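# Snap a lens cap onto a camera lens

## Task

Fit the cap onto the camera's lens so it stays on: squeeze its two orange grips together while inserting it, then let the teeth spring back out so they catch beneath the lens rim.

## Robot and tools

Robot: two arms, left_arm and right_arm, standing across the table from each other. left_arm's base is on the +y side near (+0.017, +0.584, 0) m, right_arm's near (+0.018, -0.549, 0) m. right_arm has a five-finger right hand, left_arm a mirrored left hand. Scene frame: origin on the table top midway between the bases, table surface at z = 0, +z up. Image sides do not match arm names.

Hand point: a reference point fixed to each palm, about 0.05 m in front of it and 0.15 m out from the wrist flange. Its own axes: +z along the straightened fingers, +y out of the palm, +x across the palm away from the thumb on the right hand (toward the thumb on the left hand). Straight fingertips sit 0.06 to 0.07 m past the point along +z and about 0.06 m behind it along -y. A bracket on the little-finger side of the wrist sticks out and can strike things; with the fingers level the wrist may hang lower than the hand and touch the table first.

The 28-number row, used by both execute_actions and move, is one flat list covering both arms, every value between -1 and 1: left_arm dx, dy, dz, rx, ry, rz; left hand little, ring, middle, index, thumb_bend, thumb_turn, force_limit, speed; then the same fourteen for right_arm. The six pose numbers are an offset, not a pose: they are counted from that arm's current Hand target (shown in results) along the Hand target's own axes. 1.0 equals 0.6 m for dx/dy/dz and 180 degrees for the rotation vector rx/ry/rz. All zeros re-requests the existing Hand target. Repeating a nonzero offset moves the arm on again. Orientation commands are clipped to within 32 degrees of the measured orientation per step.

Hand numbers: for the four fingers and thumb_bend, +1 is straight/open and -1 is curled/closed; thumb_turn +1 puts the thumb beside the palm, -1 opposite the fingers. force_limit maps -1..+1 to roughly 0..10 N at the fingertip (0..15 N for the two thumb motors). speed rises from near zero at -1 to full at +0.48 and stays full to +1; for a soft grip use about -0.94 or lower. There is no 'leave unchanged' value: to keep a hand as it is, resend its last executed eight numbers (or, if none sent yet this scene, its hand_measured six plus hand_force_limit and hand_speed). A grip span of roughly 0.035 to 0.065 m works with the thumb across the palm. To squeeze more, raise force_limit and send a more-closed target than hand_measured; to loosen, send a more-open one.

execute_actions(actions, cameras): actions is a list of actions; each action is a table of up to 15 rows, one per 1/30 s step, the last row held for any remaining steps. Every row in an action counts from the Hand target at that action's start. An empty actions list returns camera images; otherwise name cameras to see them.

move(target, speed, blend, stop_force, zero, blocking, cameras): drives each hand point in a straight line to target, a single 28-number row or up to 15 rows, each row offset from the same starting Hand targets. speed is in m/s, 0.002 to 3.6, default 0.25 (rotation limited to twice that in rad/s); one value or one per target. blend in metres rounds corners in a list. stop_force in N (3 to 120, shared by both arms) ends an arm's path when its wrist sensor feels that much push against its motion; it is unreliable if the hand turns during the move, and should be omitted when backing away from a contact. zero (default true) re-zeroes the sensor first. blocking=false returns early and cannot be combined with stop_force. Paths do not avoid obstacles or the other arm; avoid routing a hand close past its own base. The result adds a 'move:' line: done, off_target, moving, held or fault, plus limits such as paced or held.

wait(seconds 0 to 10), stop() brakes a running move, zoom_image(camera, region [x0,y0,x1,y1] pixels, max 504x504) enlarges the latest image of cam_high, cam_low, cam_left_wrist or cam_right_wrist. show_instructions shows the reference pages. zero_wrist_force(arm) zeroes one sensor. finished_scene(scene) ends the current scene with its number; it is irreversible and the cap must stay seated without the robot.

Results: end_effector_position (m) and quat_wxyz in the scene frame; Hand target (the base for the next offsets); hand_measured, hand_stopped_by (moving, target, force, stalled, fault) and hand_load_n in motor order, load positive when the finger is pushed open; a lost grip shows as load near 0. Wrist force/torque are in the tool axes. Joint torques include the arm's own weight.

Avoid: any contact between the two arms or one hand closing on the other's fingers; knocking or dropping things off the table; hard pushes into fixed objects, since the arms are stiff and a target slightly past contact can trigger a 10 s fault stop (about 150 N, or wrist joint load over 25.4 N m); fast moves into contact; excess finger force; keeping arms stretched or straining, which heats motors toward an over-temperature stop.

Each tool is called as name([rows], argument=value, ...), one row to a line, values as JSON.

Reference images:

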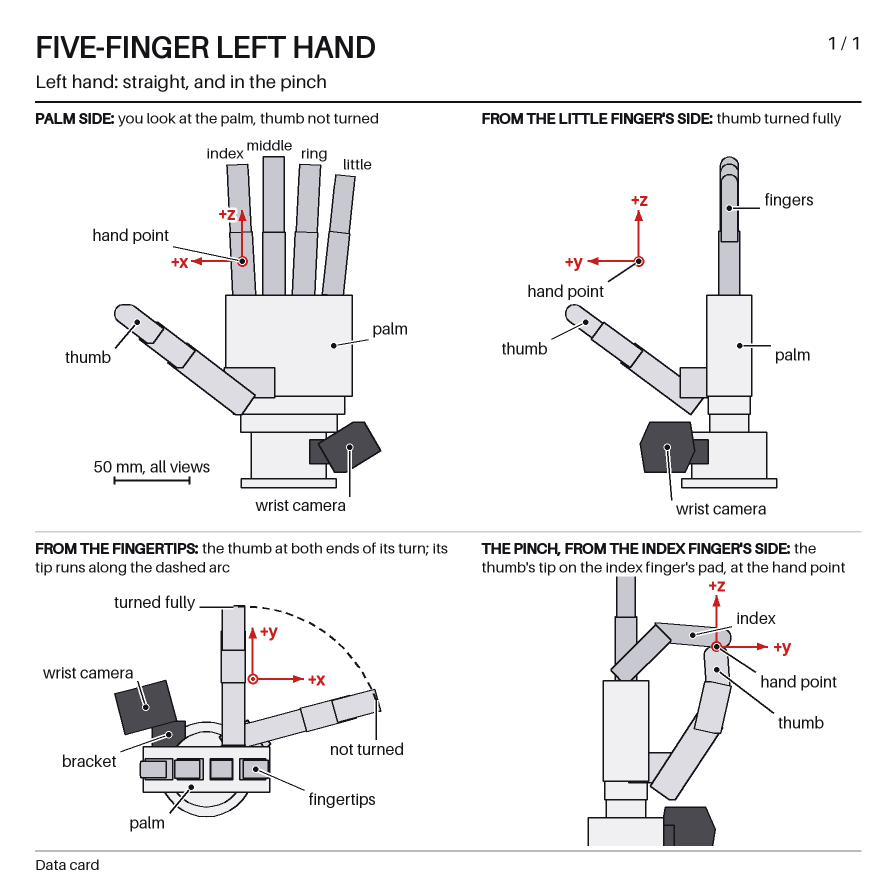

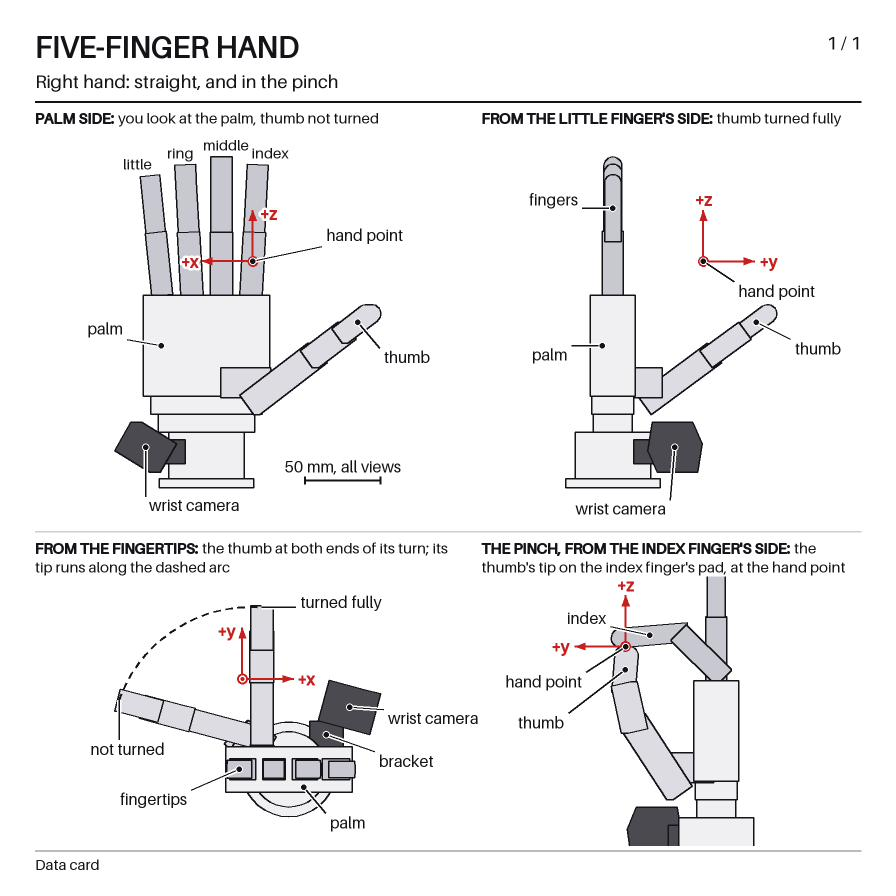

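## Session

execute_actions(actions=[])

Scene clock: 0.00 s.
left_arm: end_effector_position=(+0.1383, +0.3253, +0.4928) hand_measured=(+1.000, +1.000, +1.000, +1.000, +1.000, +1.000) hand_load_n=(+0.0, +0.0, +0.0, +0.0, +0.0, +0.0) hand_stopped_by=(target, target, target, target, target, target) hand_force_limit=0.00 hand_speed=-0.80 end_effector_quat_wxyz=(+0.011, +0.952, -0.306, +0.010) | right_arm: end_effector_position=(+0.1288, -0.2861, +0.4738) hand_measured=(+1.000, +1.000, +1.000, +1.000, +1.000, +1.000) hand_load_n=(+0.0, +0.0, +0.0, +0.0, +0.0, +0.0) hand_stopped_by=(target, target, target, target, target, target) hand_force_limit=0.00 hand_speed=-0.80 end_effector_quat_wxyz=(-0.002, -0.344, +0.939, -0.004)
Joint positions: left_arm=[4.345 -1.391 -1.323 1.163 -1.549 1.861] | right_arm=[-1.163 -1.737 1.365 1.947 1.579 -1.866]
Joint velocities: within noise
Joint torques (N m): no reading
Motor temperatures (°C): left_arm=[40 41 39 41 46 43] | right_arm=[33 32 40 40 44 43]
Wrist force (N): no reading
Wrist torque (N m): no reading
Wrist force, peak (N): no reading
Hand target: left_arm +0.1383, +0.3253, +0.4928; +0.011, +0.952, -0.306, +0.010 | right_arm +0.1288, -0.2861, +0.4738; -0.002, -0.344, +0.939, -0.004

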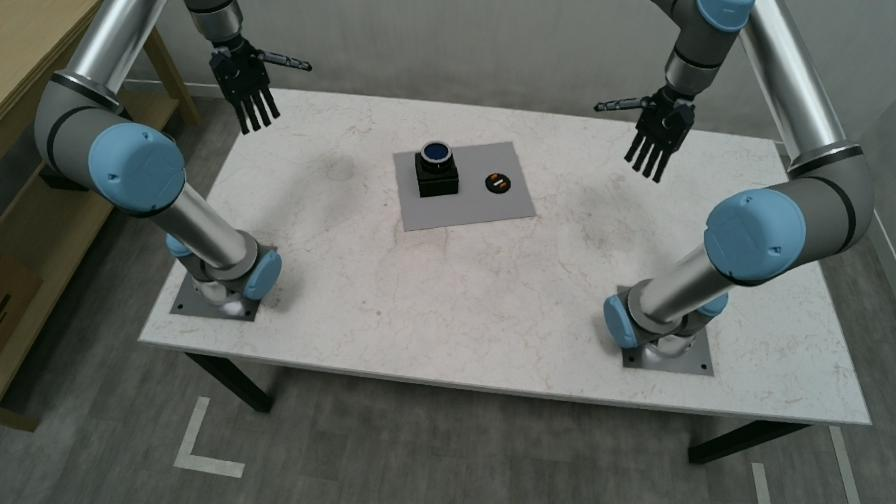

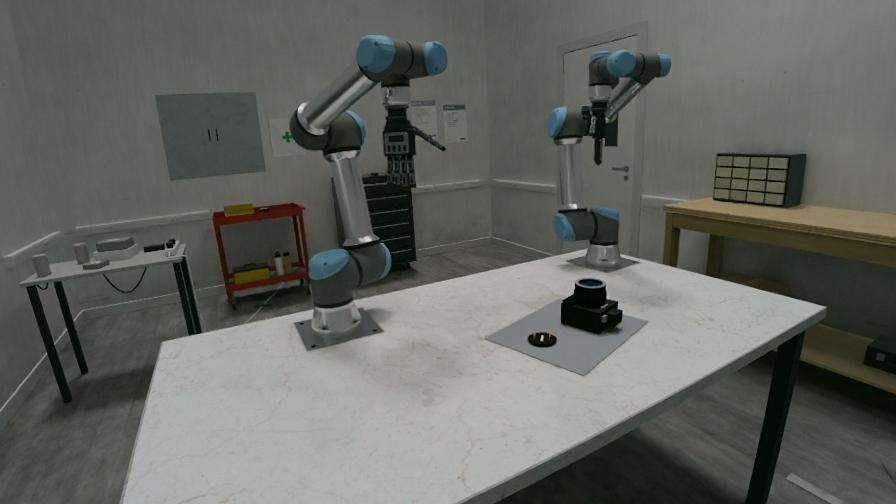

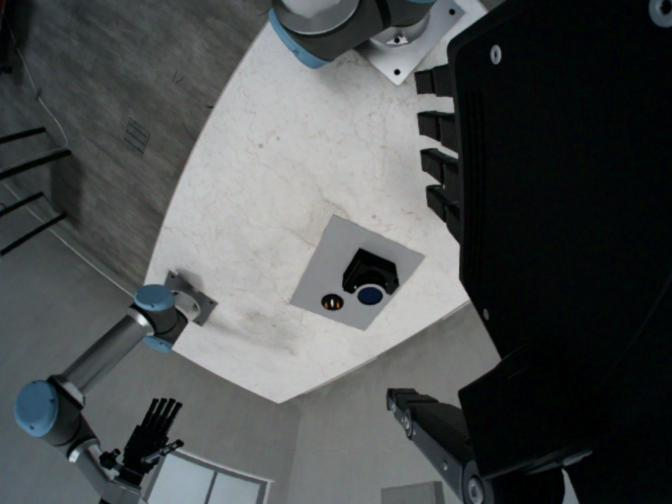

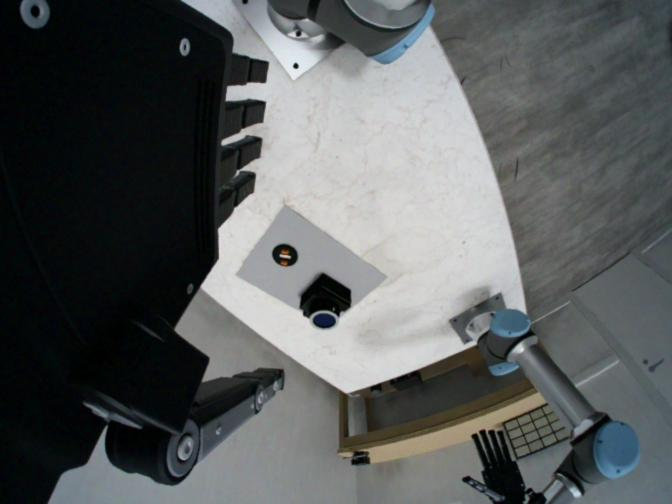

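zoom_image(camera="cam_high", region=[380, 120, 560, 240])

zoom_image(camera="cam_low", region=[480, 250, 660, 380])

zoom_image(camera="cam_left_wrist", region=[280, 200, 440, 340])

zoom_image(camera="cam_right_wrist", region=[230, 200, 400, 340])

Scaled by 2.800 from the camera's 896x504 image, which has a finer 1280x720 frame.

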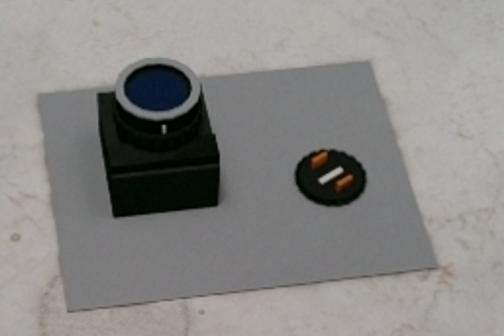

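Scaled by 2.800 from the camera's 896x504 image, which has a finer 1280x720 frame.

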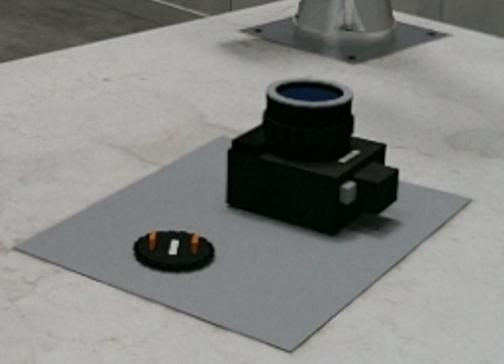

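Scaled by 3.150 from the camera's 672x504 image, which has a finer 960x720 frame.

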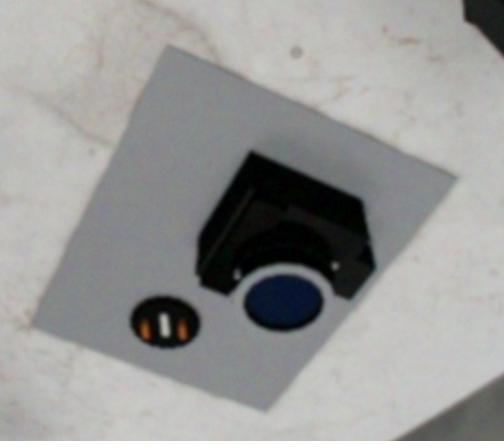

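Scaled by 2.965 from the camera's 672x504 image, which has a finer 960x720 frame.

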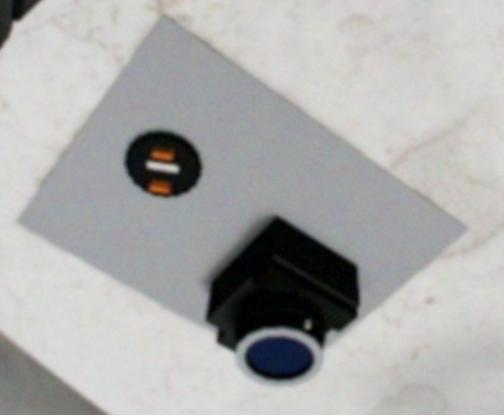

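zoom_image(camera="cam_low", region=[520, 320, 564, 356])

zoom_image(camera="cam_high", region=[470, 160, 526, 204])

zoom_image(camera="cam_low", region=[550, 270, 630, 340])

zoom_image(camera="cam_right_wrist", region=[264, 234, 306, 276])

Scaled by 11.455 from the camera's 896x504 image, which has a finer 1280x720 frame.

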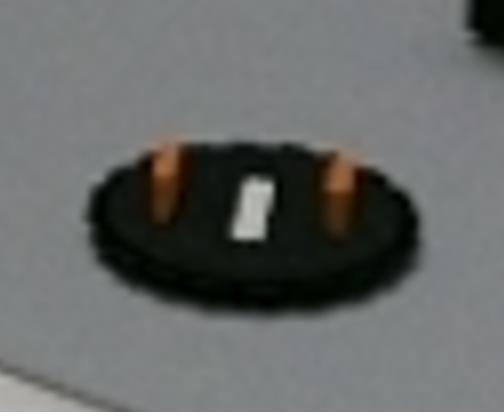

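Scaled by 9.000 from the camera's 896x504 image, which has a finer 1280x720 frame.

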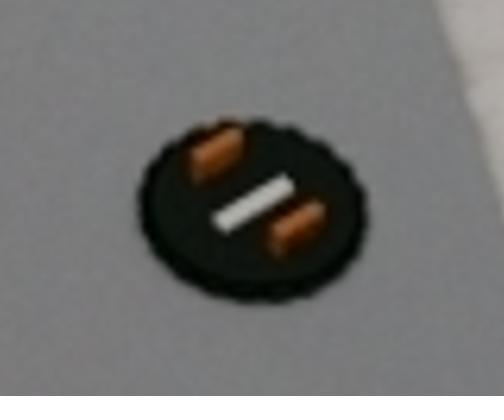

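Scaled by 6.300 from the camera's 896x504 image, which has a finer 1280x720 frame.

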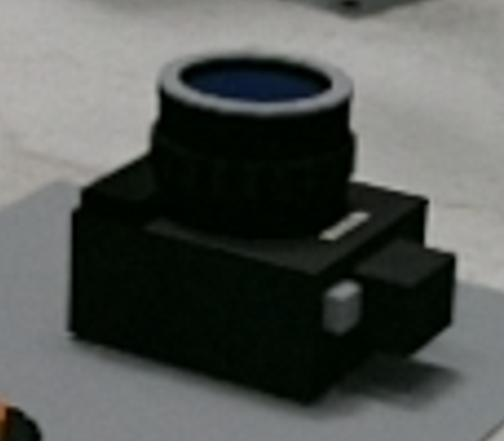

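Scaled by 12.000 from the camera's 672x504 image, which has a finer 960x720 frame.

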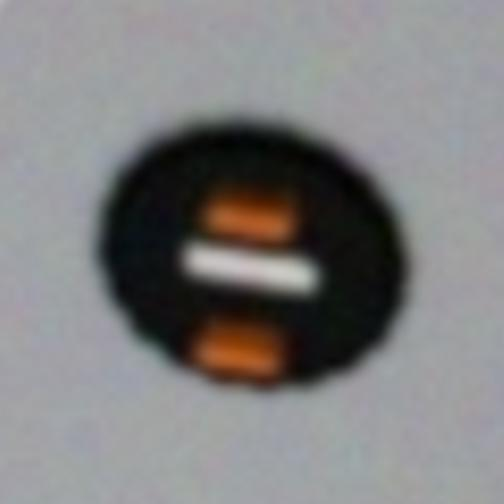

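move(target=[0,0,0,0,0,0,1,1,1,1,1,1,0,-0.8,-0.6203,-0.0848,0.4195,0.2102,-0.2312,-0.4879,1,1,0.3,0.3,1,-1,-0.4,0.0], speed=0.25, cameras=["all"])

Scene clock: 250.27 s.
left_arm: end_effector_position=(+0.1383, +0.3253, +0.4928) hand_measured=(+1.000, +1.000, +1.000, +1.000, +1.000, +1.000) hand_load_n=(+0.0, +0.0, +0.0, +0.0, +0.0, -0.5) hand_stopped_by=(target, target, target, target, target, target) hand_force_limit=0.00 hand_speed=-0.80 end_effector_quat_wxyz=(+0.011, +0.952, -0.306, +0.010) | right_arm: end_effector_position=(+0.4455, -0.0869, +0.2200) hand_measured=(+1.000, +1.000, +0.300, +0.300, +1.000, -1.000) hand_load_n=(+0.0, +0.5, +0.0, +0.0, +0.0, +0.0) hand_stopped_by=(target, target, target, target, target, target) hand_force_limit=-0.40 hand_speed=0.00 end_effector_quat_wxyz=(+0.390, -0.837, +0.347, -0.162)
Joint positions: left_arm=[4.345 -1.391 -1.323 1.163 -1.549 1.861] | right_arm=[-1.081 -1.244 1.406 0.559 1.345 -3.335]
Joint torques (N m): left_arm=[0.95 7.48 15.3 -2.9 0.04 0.14] | right_arm=[12.54 -30.94 -10.47 -0.53 -0.43 -1.04]
Wrist force (N): left_arm=[0.0 -0.3 0.0] | right_arm=[-0.2 2.1 -1.6]
Wrist torque (N m): left_arm=[-0.05 0.01 0.01] | right_arm=[0.29 0.06 0.05]
Wrist force, peak (N): left_arm=[0.0 -0.5 0.0] | right_arm=[0.6 2.3 -1.5]
Hand target: left_arm +0.1383, +0.3253, +0.4928; +0.011, +0.952, -0.306, +0.010 | right_arm +0.4455, -0.0868, +0.2200; -0.390, +0.837, -0.347, +0.162
Off the commanded pose: left_arm 0.000 m, 0 deg | right_arm 0.000 m, 0 deg.
move: done
camera_calibration:
cam_right_wrist: T_world_to_cam=[[-0.26281, -0.615547, -0.742989, 0.226023], [-0.964727, 0.179797, 0.192286, 0.397224], [0.0152264, 0.767317, -0.641088, 0.317416], [0, 0, 0, 1]] pos_world=[0.437781, -0.17585, 0.295043]

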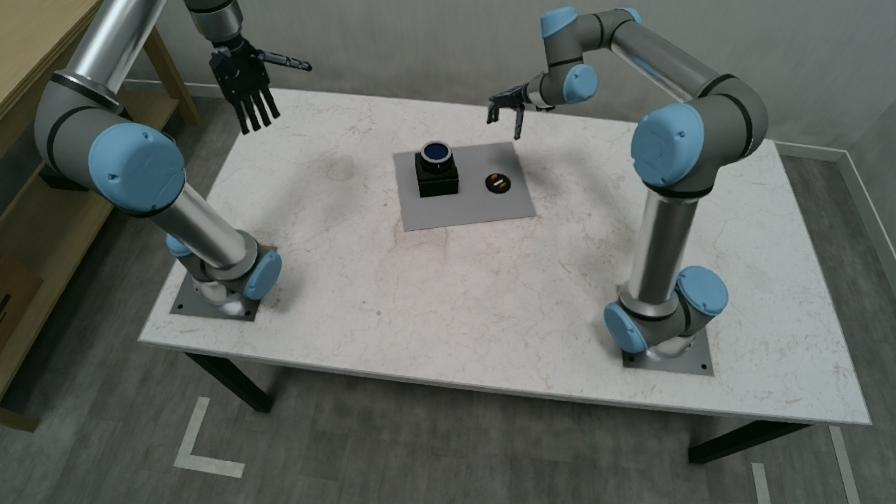

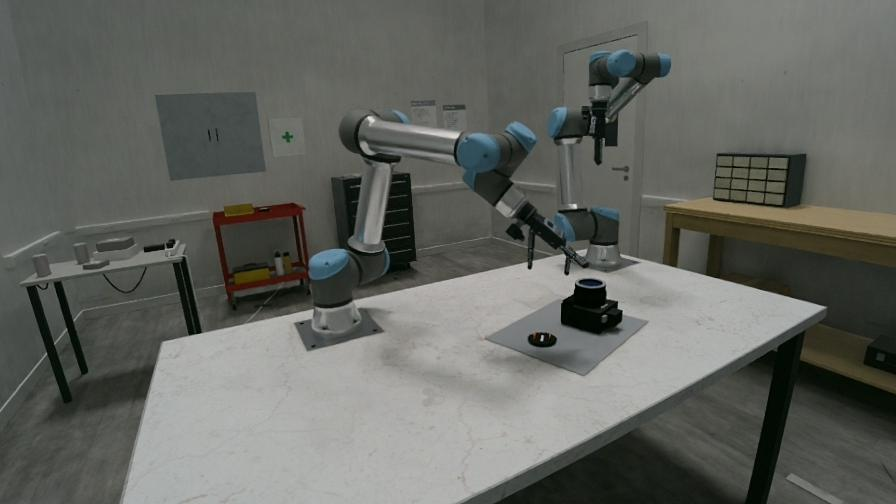

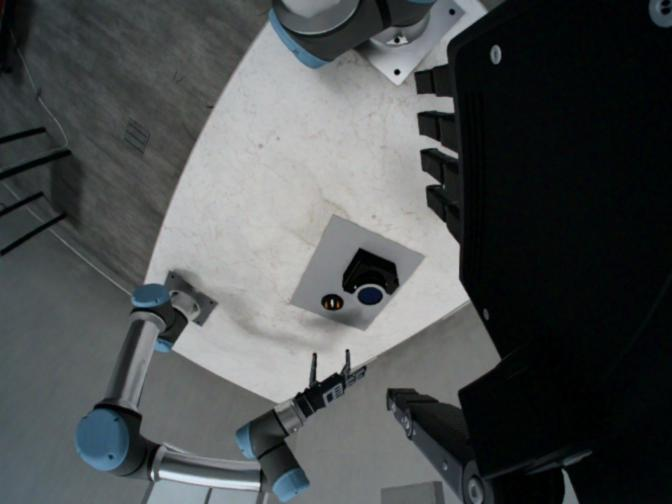

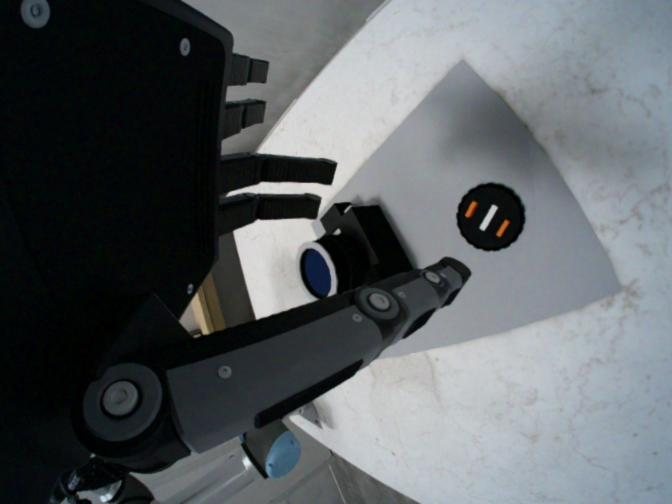

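zoom_image(camera="cam_right_wrist", region=[430, 160, 550, 270])

zoom_image(camera="cam_right_wrist", region=[280, 180, 440, 320])

Scaled by 4.200 from the camera's 672x504 image, which has a finer 960x720 frame.

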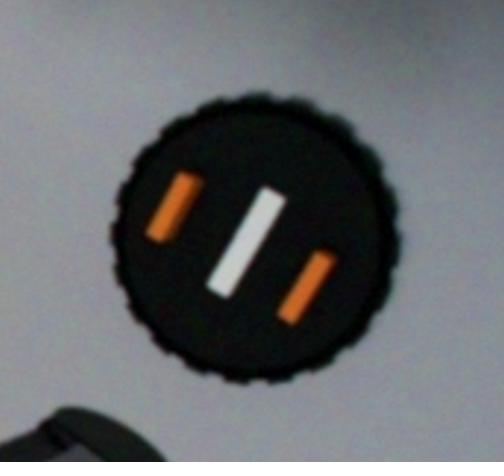

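Scaled by 3.150 from the camera's 672x504 image, which has a finer 960x720 frame.

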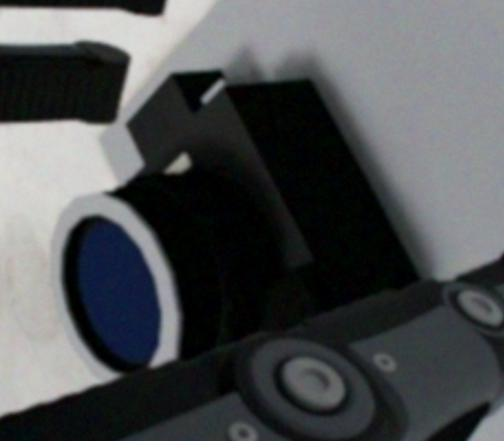

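zoom_image(camera="cam_right_wrist", region=[210, 140, 480, 350])

Scaled by 1.867 from the camera's 672x504 image, which has a finer 960x720 frame.

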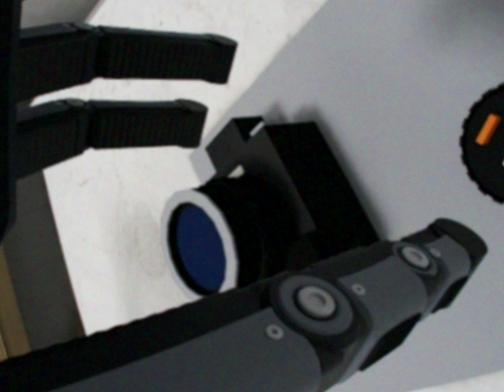

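move(target=[0,0,0,0,0,0,1,1,1,1,1,1,0,-0.8,-0.0145,0.1917,0.1605,0,0,0,1,1,0.05,0.0,1,-1,-0.4,0.0], speed=0.2, cameras=["cam_right_wrist","cam_low","cam_high"])

zoom_image(camera="cam_right_wrist", region=[240, 120, 540, 345])

zoom_image(camera="cam_low", region=[500, 260, 640, 365])

Scene clock: 398.83 s.
left_arm: end_effector_position=(+0.1383, +0.3253, +0.4928) hand_measured=(+1.000, +1.000, +1.000, +1.000, +1.000, +1.000) hand_load_n=(+0.0, +0.0, +0.0, +0.0, +0.0, +0.0) hand_stopped_by=(target, target, target, target, target, target) hand_force_limit=0.00 hand_speed=-0.80 end_effector_quat_wxyz=(+0.011, +0.952, -0.306, +0.010) | right_arm: end_effector_position=(+0.4391, -0.0806, +0.0701) hand_measured=(+1.000, +1.000, +0.050, +0.000, +1.000, -1.000) hand_load_n=(+0.0, +0.0, +0.0, +0.0, +0.0, +0.0) hand_stopped_by=(target, target, target, target, target, target) hand_force_limit=-0.40 hand_speed=0.00 end_effector_quat_wxyz=(+0.390, -0.837, +0.347, -0.162)
Joint positions: left_arm=[4.345 -1.391 -1.323 1.163 -1.549 1.861] | right_arm=[-1.062 -1.127 1.645 0.199 1.359 -3.323]
Joint torques (N m): left_arm=[0.29 8.02 16.1 -2.87 0.07 -0.05] | right_arm=[-10.67 -30.81 -8.85 -1.27 -1.72 -0.6]
Wrist force (N): left_arm=[-0.2 -0.1 0.1] | right_arm=[0.1 2.3 -1.2]
Wrist torque (N m): left_arm=[-0.02 0.03 0.00] | right_arm=[0.31 0.02 0.07]
Wrist force, peak (N): left_arm=[-0.2 -0.5 0.0] | right_arm=[0.0 3.9 -0.3]
Hand target: left_arm +0.1383, +0.3253, +0.4928; +0.011, +0.952, -0.306, +0.010 | right_arm +0.4392, -0.0807, +0.0700; -0.390, +0.837, -0.347, +0.162
Off the commanded pose: left_arm 0.000 m, 0 deg | right_arm 0.000 m, 0 deg.
move: done
camera_calibration:
cam_right_wrist: T_world_to_cam=[[-0.26236, -0.615717, -0.743008, 0.116551], [-0.964856, 0.179209, 0.192189, 0.41873], [0.0148193, 0.767318, -0.641095, 0.216693], [0, 0, 0, 1]] pos_world=[0.431381, -0.16955, 0.145044]
Images, in order (width x height): cam_high 896x504, cam_low 896x504, cam_right_wrist 672x504.

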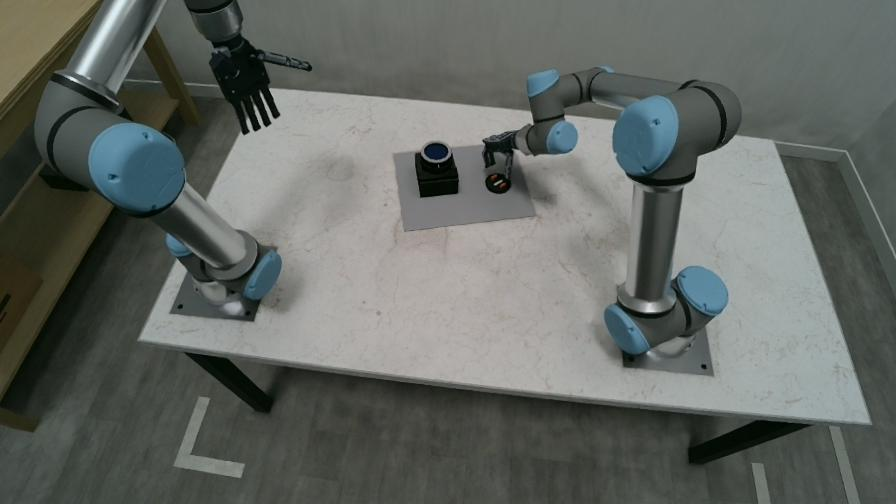

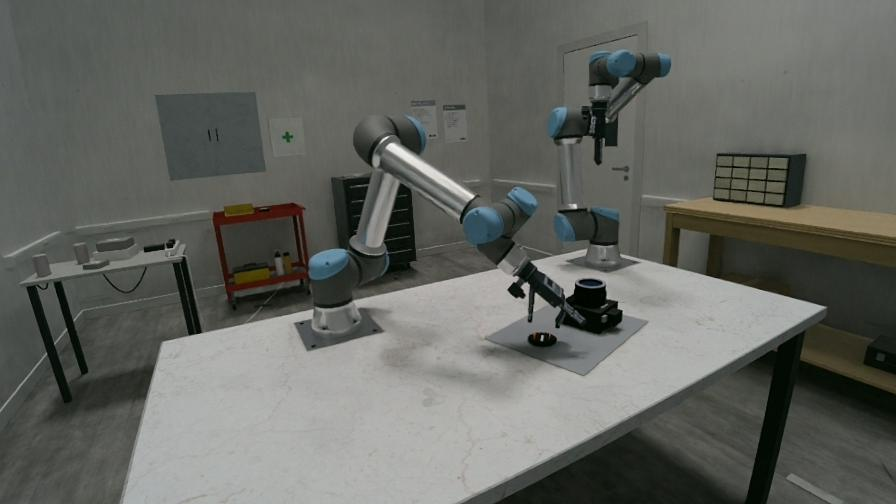

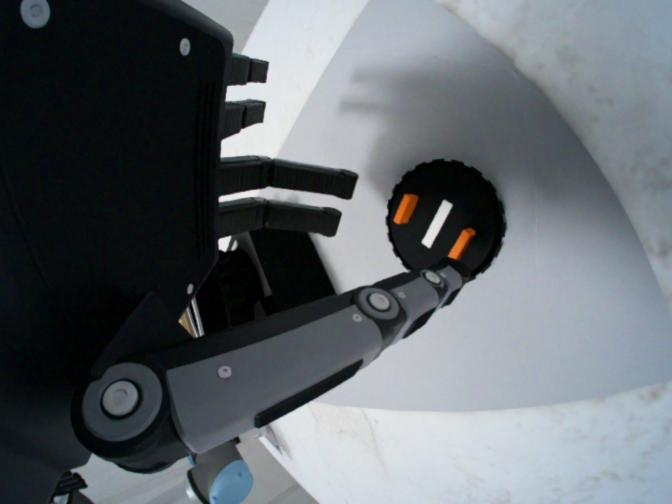

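Scaled by 1.680 from the camera's 672x504 image, which has a finer 960x720 frame.

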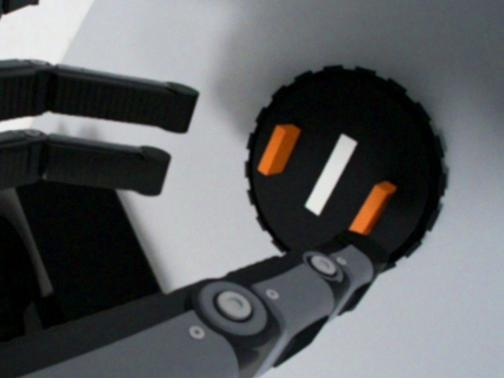

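Scaled by 3.600 from the camera's 896x504 image, which has a finer 1280x720 frame.

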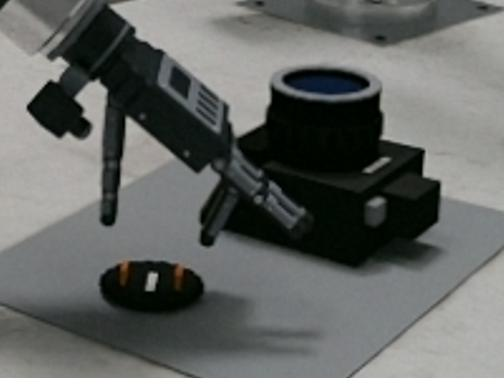

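zoom_image(camera="cam_low", region=[520, 296, 592, 350])

zoom_image(camera="cam_high", region=[470, 120, 530, 200])

Scaled by 7.000 from the camera's 896x504 image, which has a finer 1280x720 frame.

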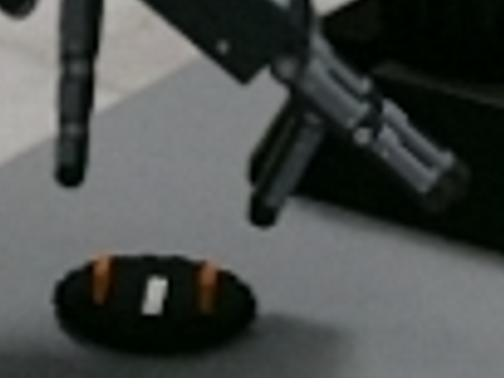

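Scaled by 6.300 from the camera's 896x504 image, which has a finer 1280x720 frame.

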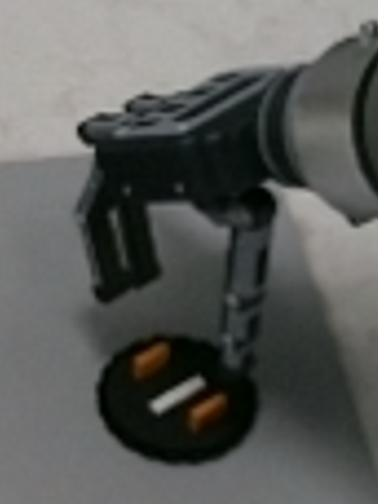

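move(target=[0,0,0,0,0,0,1,1,1,1,1,1,0,-0.8,-0.0138,0.0245,0.0228,0.0278,0,0,1,1,-0.1,1,1,-1,-0.4,0.0], speed=0.1, cameras=["cam_right_wrist","cam_low","cam_high"])

zoom_image(camera="cam_right_wrist", region=[240, 120, 540, 345])

zoom_image(camera="cam_low", region=[510, 296, 600, 360])

zoom_image(camera="cam_high", region=[460, 130, 530, 205])

Scene clock: 556.33 s.
left_arm: end_effector_position=(+0.1383, +0.3253, +0.4928) hand_measured=(+1.000, +1.000, +1.000, +1.000, +1.000, +1.000) hand_load_n=(+0.0, +0.0, +0.0, +0.0, +0.0, -0.5) hand_stopped_by=(target, target, target, target, target, target) hand_force_limit=0.00 hand_speed=-0.80 end_effector_quat_wxyz=(+0.011, +0.952, -0.306, +0.010) | right_arm: end_effector_position=(+0.4339, -0.0740, +0.0500) hand_measured=(+1.000, +1.000, -0.100, +1.000, +1.000, -1.000) hand_load_n=(+0.0, +0.0, +0.0, +0.0, +0.0, +0.0) hand_stopped_by=(target, target, target, target, target, target) hand_force_limit=-0.40 hand_speed=0.00 end_effector_quat_wxyz=(+0.427, -0.819, +0.340, -0.177)
Joint positions: left_arm=[4.345 -1.391 -1.323 1.163 -1.549 1.861] | right_arm=[-1.054 -1.139 1.75 0.017 1.35 -3.299]
Joint torques (N m): left_arm=[1.03 7.89 15.93 -2.97 0.26 0.08] | right_arm=[-10.77 -30.74 -10.26 -1.23 1.68 -1.74]
Wrist force (N): left_arm=[-0.2 0.0 0.1] | right_arm=[0.2 2.4 -1.6]
Wrist torque (N m): left_arm=[0.00 0.04 -0.01] | right_arm=[0.30 0.02 0.11]
Wrist force, peak (N): left_arm=[-0.2 -0.6 0.1] | right_arm=[-0.1 3.1 -1.5]
Hand target: left_arm +0.1383, +0.3253, +0.4928; +0.011, +0.952, -0.306, +0.010 | right_arm +0.4340, -0.0741, +0.0499; -0.427, +0.819, -0.340, +0.177
Off the commanded pose: left_arm 0.000 m, 0 deg | right_arm 0.000 m, 0 deg.
move: done
camera_calibration:
cam_right_wrist: T_world_to_cam=[[-0.214821, -0.568164, -0.794381, 0.0898633], [-0.975225, 0.168765, 0.14302, 0.4226], [0.0528043, 0.805424, -0.590342, 0.182607], [0, 0, 0, 1]] pos_world=[0.421792, -0.167339, 0.118746]
Images, in order (width x height): cam_high 896x504, cam_low 896x504, cam_right_wrist 672x504.

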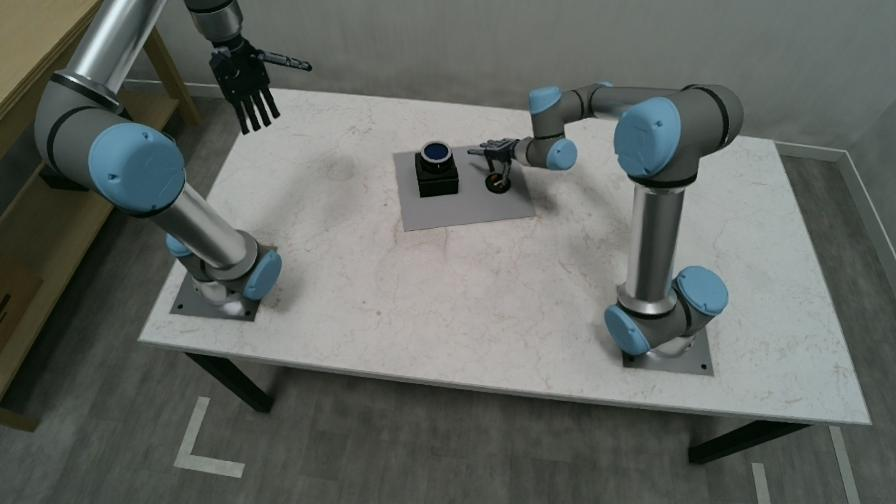

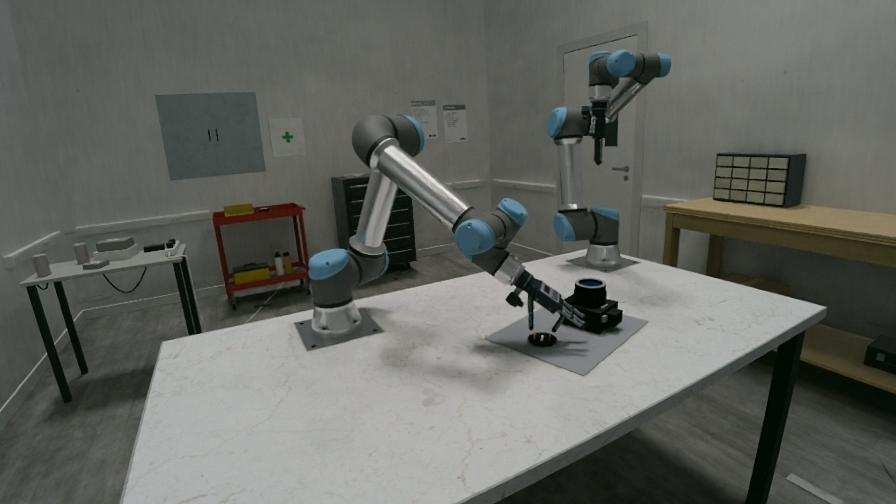

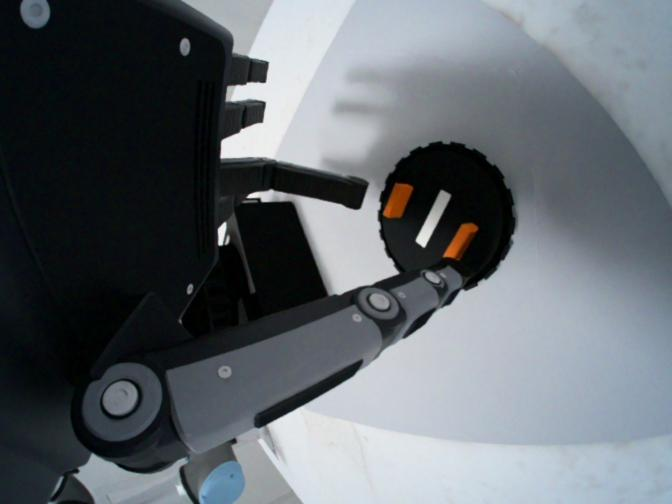

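Scaled by 1.680 from the camera's 672x504 image, which has a finer 960x720 frame.

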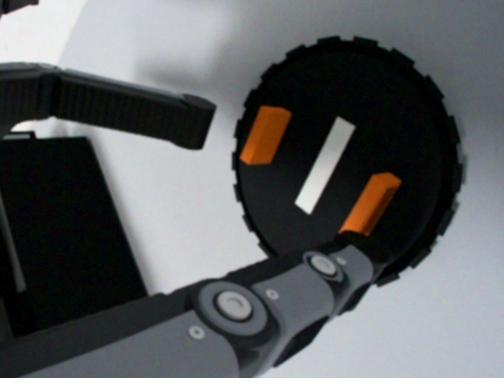

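Scaled by 5.600 from the camera's 896x504 image, which has a finer 1280x720 frame.

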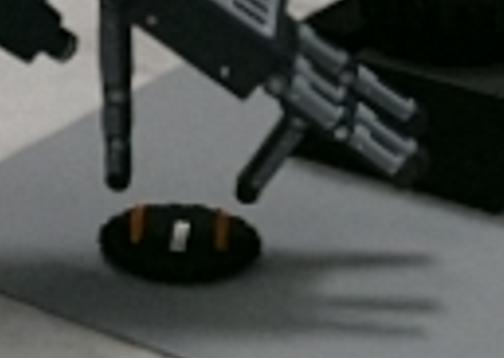

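Scaled by 6.720 from the camera's 896x504 image, which has a finer 1280x720 frame.

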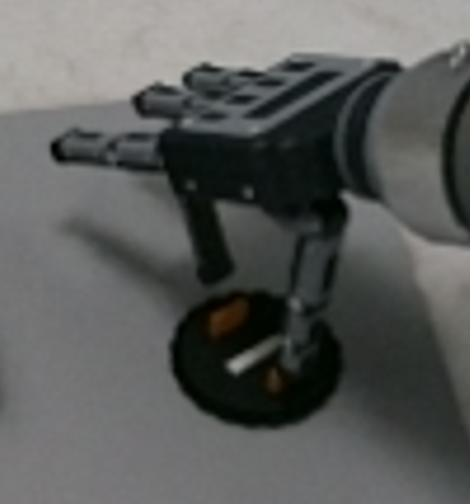

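move(target=[0,0,0,0,0,0,1,1,1,1,1,1,0,-0.8,0,0.0348,0.0244,0,0,0,1,1,-0.1,1,1,-1,-0.4,0.0], speed=0.015, stop_force=3, cameras=["cam_right_wrist","cam_low","cam_high"])

zoom_image(camera="cam_right_wrist", region=[280, 120, 540, 315])

zoom_image(camera="cam_low", region=[510, 306, 590, 362])

zoom_image(camera="cam_high", region=[470, 140, 530, 205])

Scene clock: 602.77 s.
left_arm: end_effector_position=(+0.1383, +0.3253, +0.4928) hand_measured=(+1.000, +1.000, +1.000, +1.000, +1.000, +1.000) hand_load_n=(+0.0, +0.0, +0.0, +0.0, +0.0, +0.0) hand_stopped_by=(target, target, target, target, target, target) hand_force_limit=0.00 hand_speed=-0.80 end_effector_quat_wxyz=(+0.011, +0.952, -0.306, +0.010) | right_arm: end_effector_position=(+0.4341, -0.0741, +0.0295) hand_measured=(+1.000, +1.000, -0.100, +1.000, +1.000, -1.000) hand_load_n=(+0.0, +0.0, +0.0, +0.0, +0.0, +0.0) hand_stopped_by=(target, target, target, target, target, target) hand_force_limit=-0.40 hand_speed=0.00 end_effector_quat_wxyz=(+0.427, -0.819, +0.340, -0.177)
Joint positions: left_arm=[4.345 -1.391 -1.323 1.163 -1.549 1.861] | right_arm=[-1.054 -1.11 1.769 -0.031 1.35 -3.299]
Joint torques (N m): left_arm=[-0.31 8.06 17.37 -3.13 0.37 0.23] | right_arm=[-10.56 -39.99 -19.81 -0.56 1.84 -1.42]
Wrist force (N): left_arm=[-0.2 -0.1 0.3] | right_arm=[0.0 0.1 -3.3]
Wrist torque (N m): left_arm=[-0.03 0.04 0.00] | right_arm=[0.12 0.06 0.08]
Wrist force, peak (N): left_arm=[0.1 -0.5 -0.1] | right_arm=[-0.7 -11.4 -11.2]
Hand target: left_arm +0.1383, +0.3253, +0.4928; +0.011, +0.952, -0.306, +0.010 | right_arm +0.4341, -0.0741, +0.0295; -0.427, +0.819, -0.340, +0.177 (not the last commanded pose)
Off the commanded pose: left_arm 0.000 m, 0 deg | right_arm 0.005 m, 0 deg.
move: contact (right_arm)
camera_calibration:
cam_right_wrist: T_world_to_cam=[[-0.214933, -0.568172, -0.794345, 0.0735855], [-0.975189, 0.168998, 0.142987, 0.425673], [0.0530016, 0.805369, -0.590399, 0.170494], [0, 0, 0, 1]] pos_world=[0.421892, -0.167439, 0.0982461]
Images, in order (width x height): cam_high 896x504, cam_low 896x504, cam_right_wrist 672x504.

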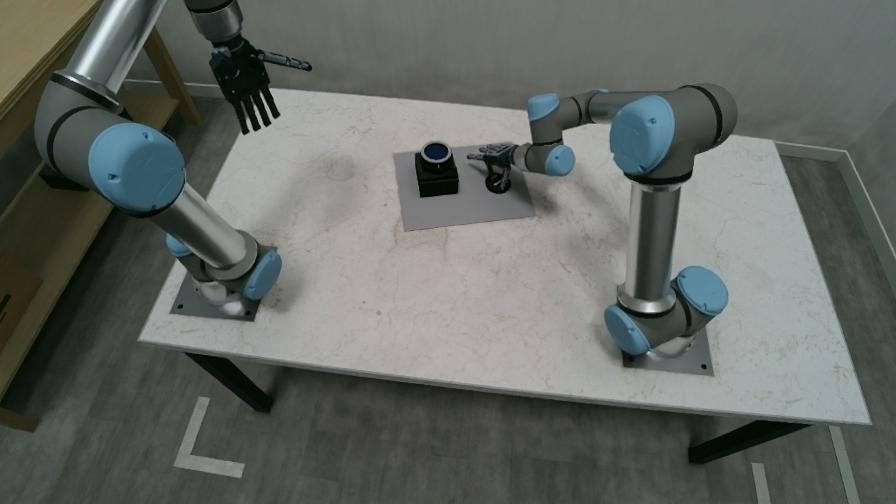

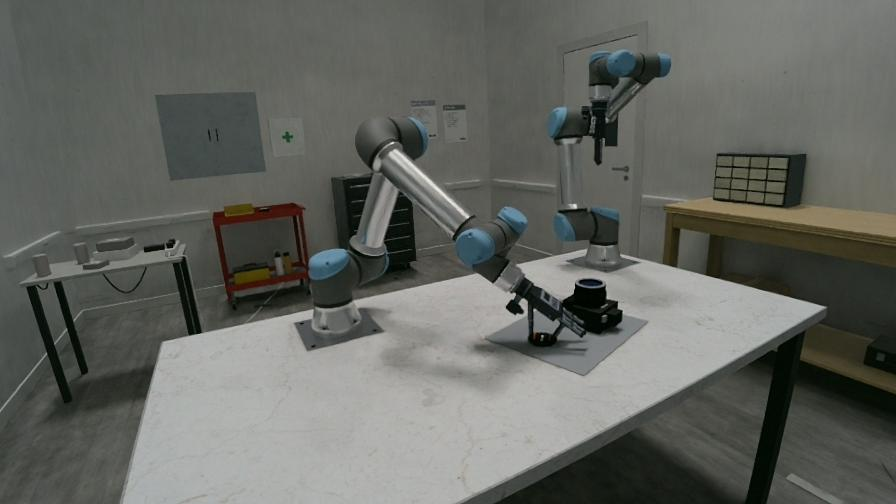

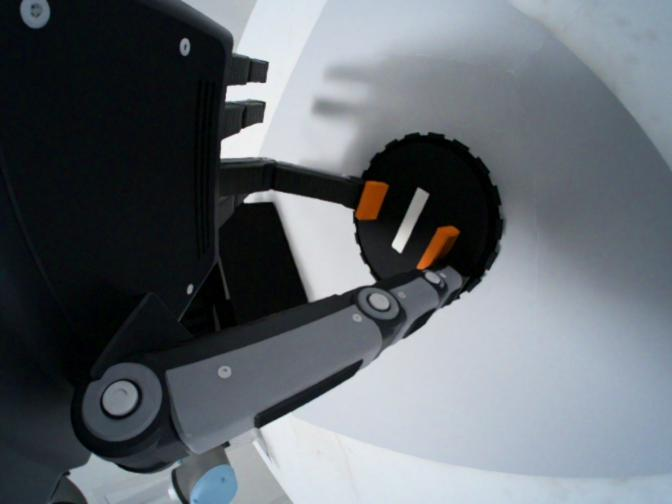

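Scaled by 1.938 from the camera's 672x504 image, which has a finer 960x720 frame.

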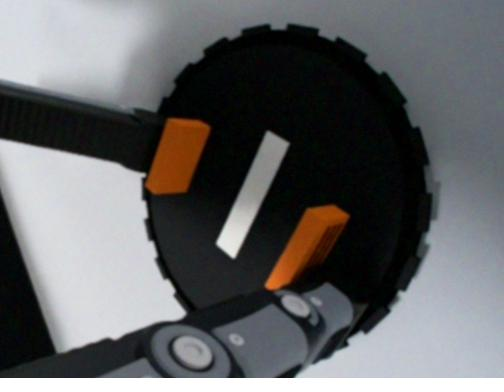

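Scaled by 6.300 from the camera's 896x504 image, which has a finer 1280x720 frame.

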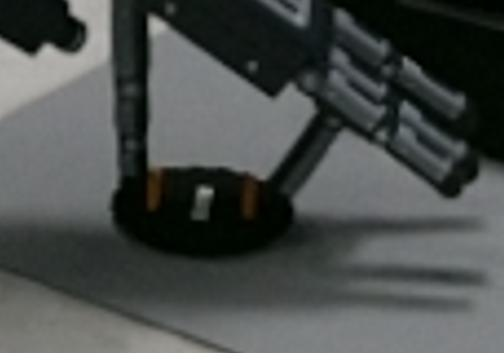

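Scaled by 7.754 from the camera's 896x504 image, which has a finer 1280x720 frame.

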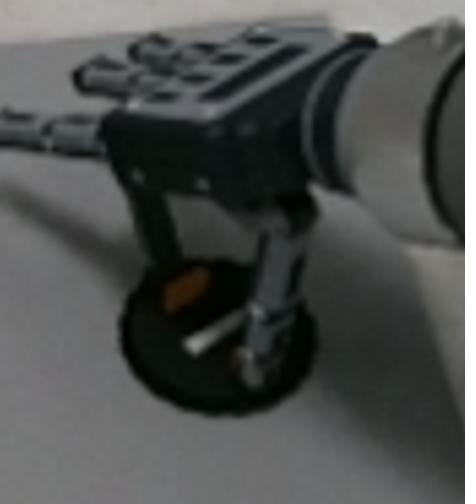

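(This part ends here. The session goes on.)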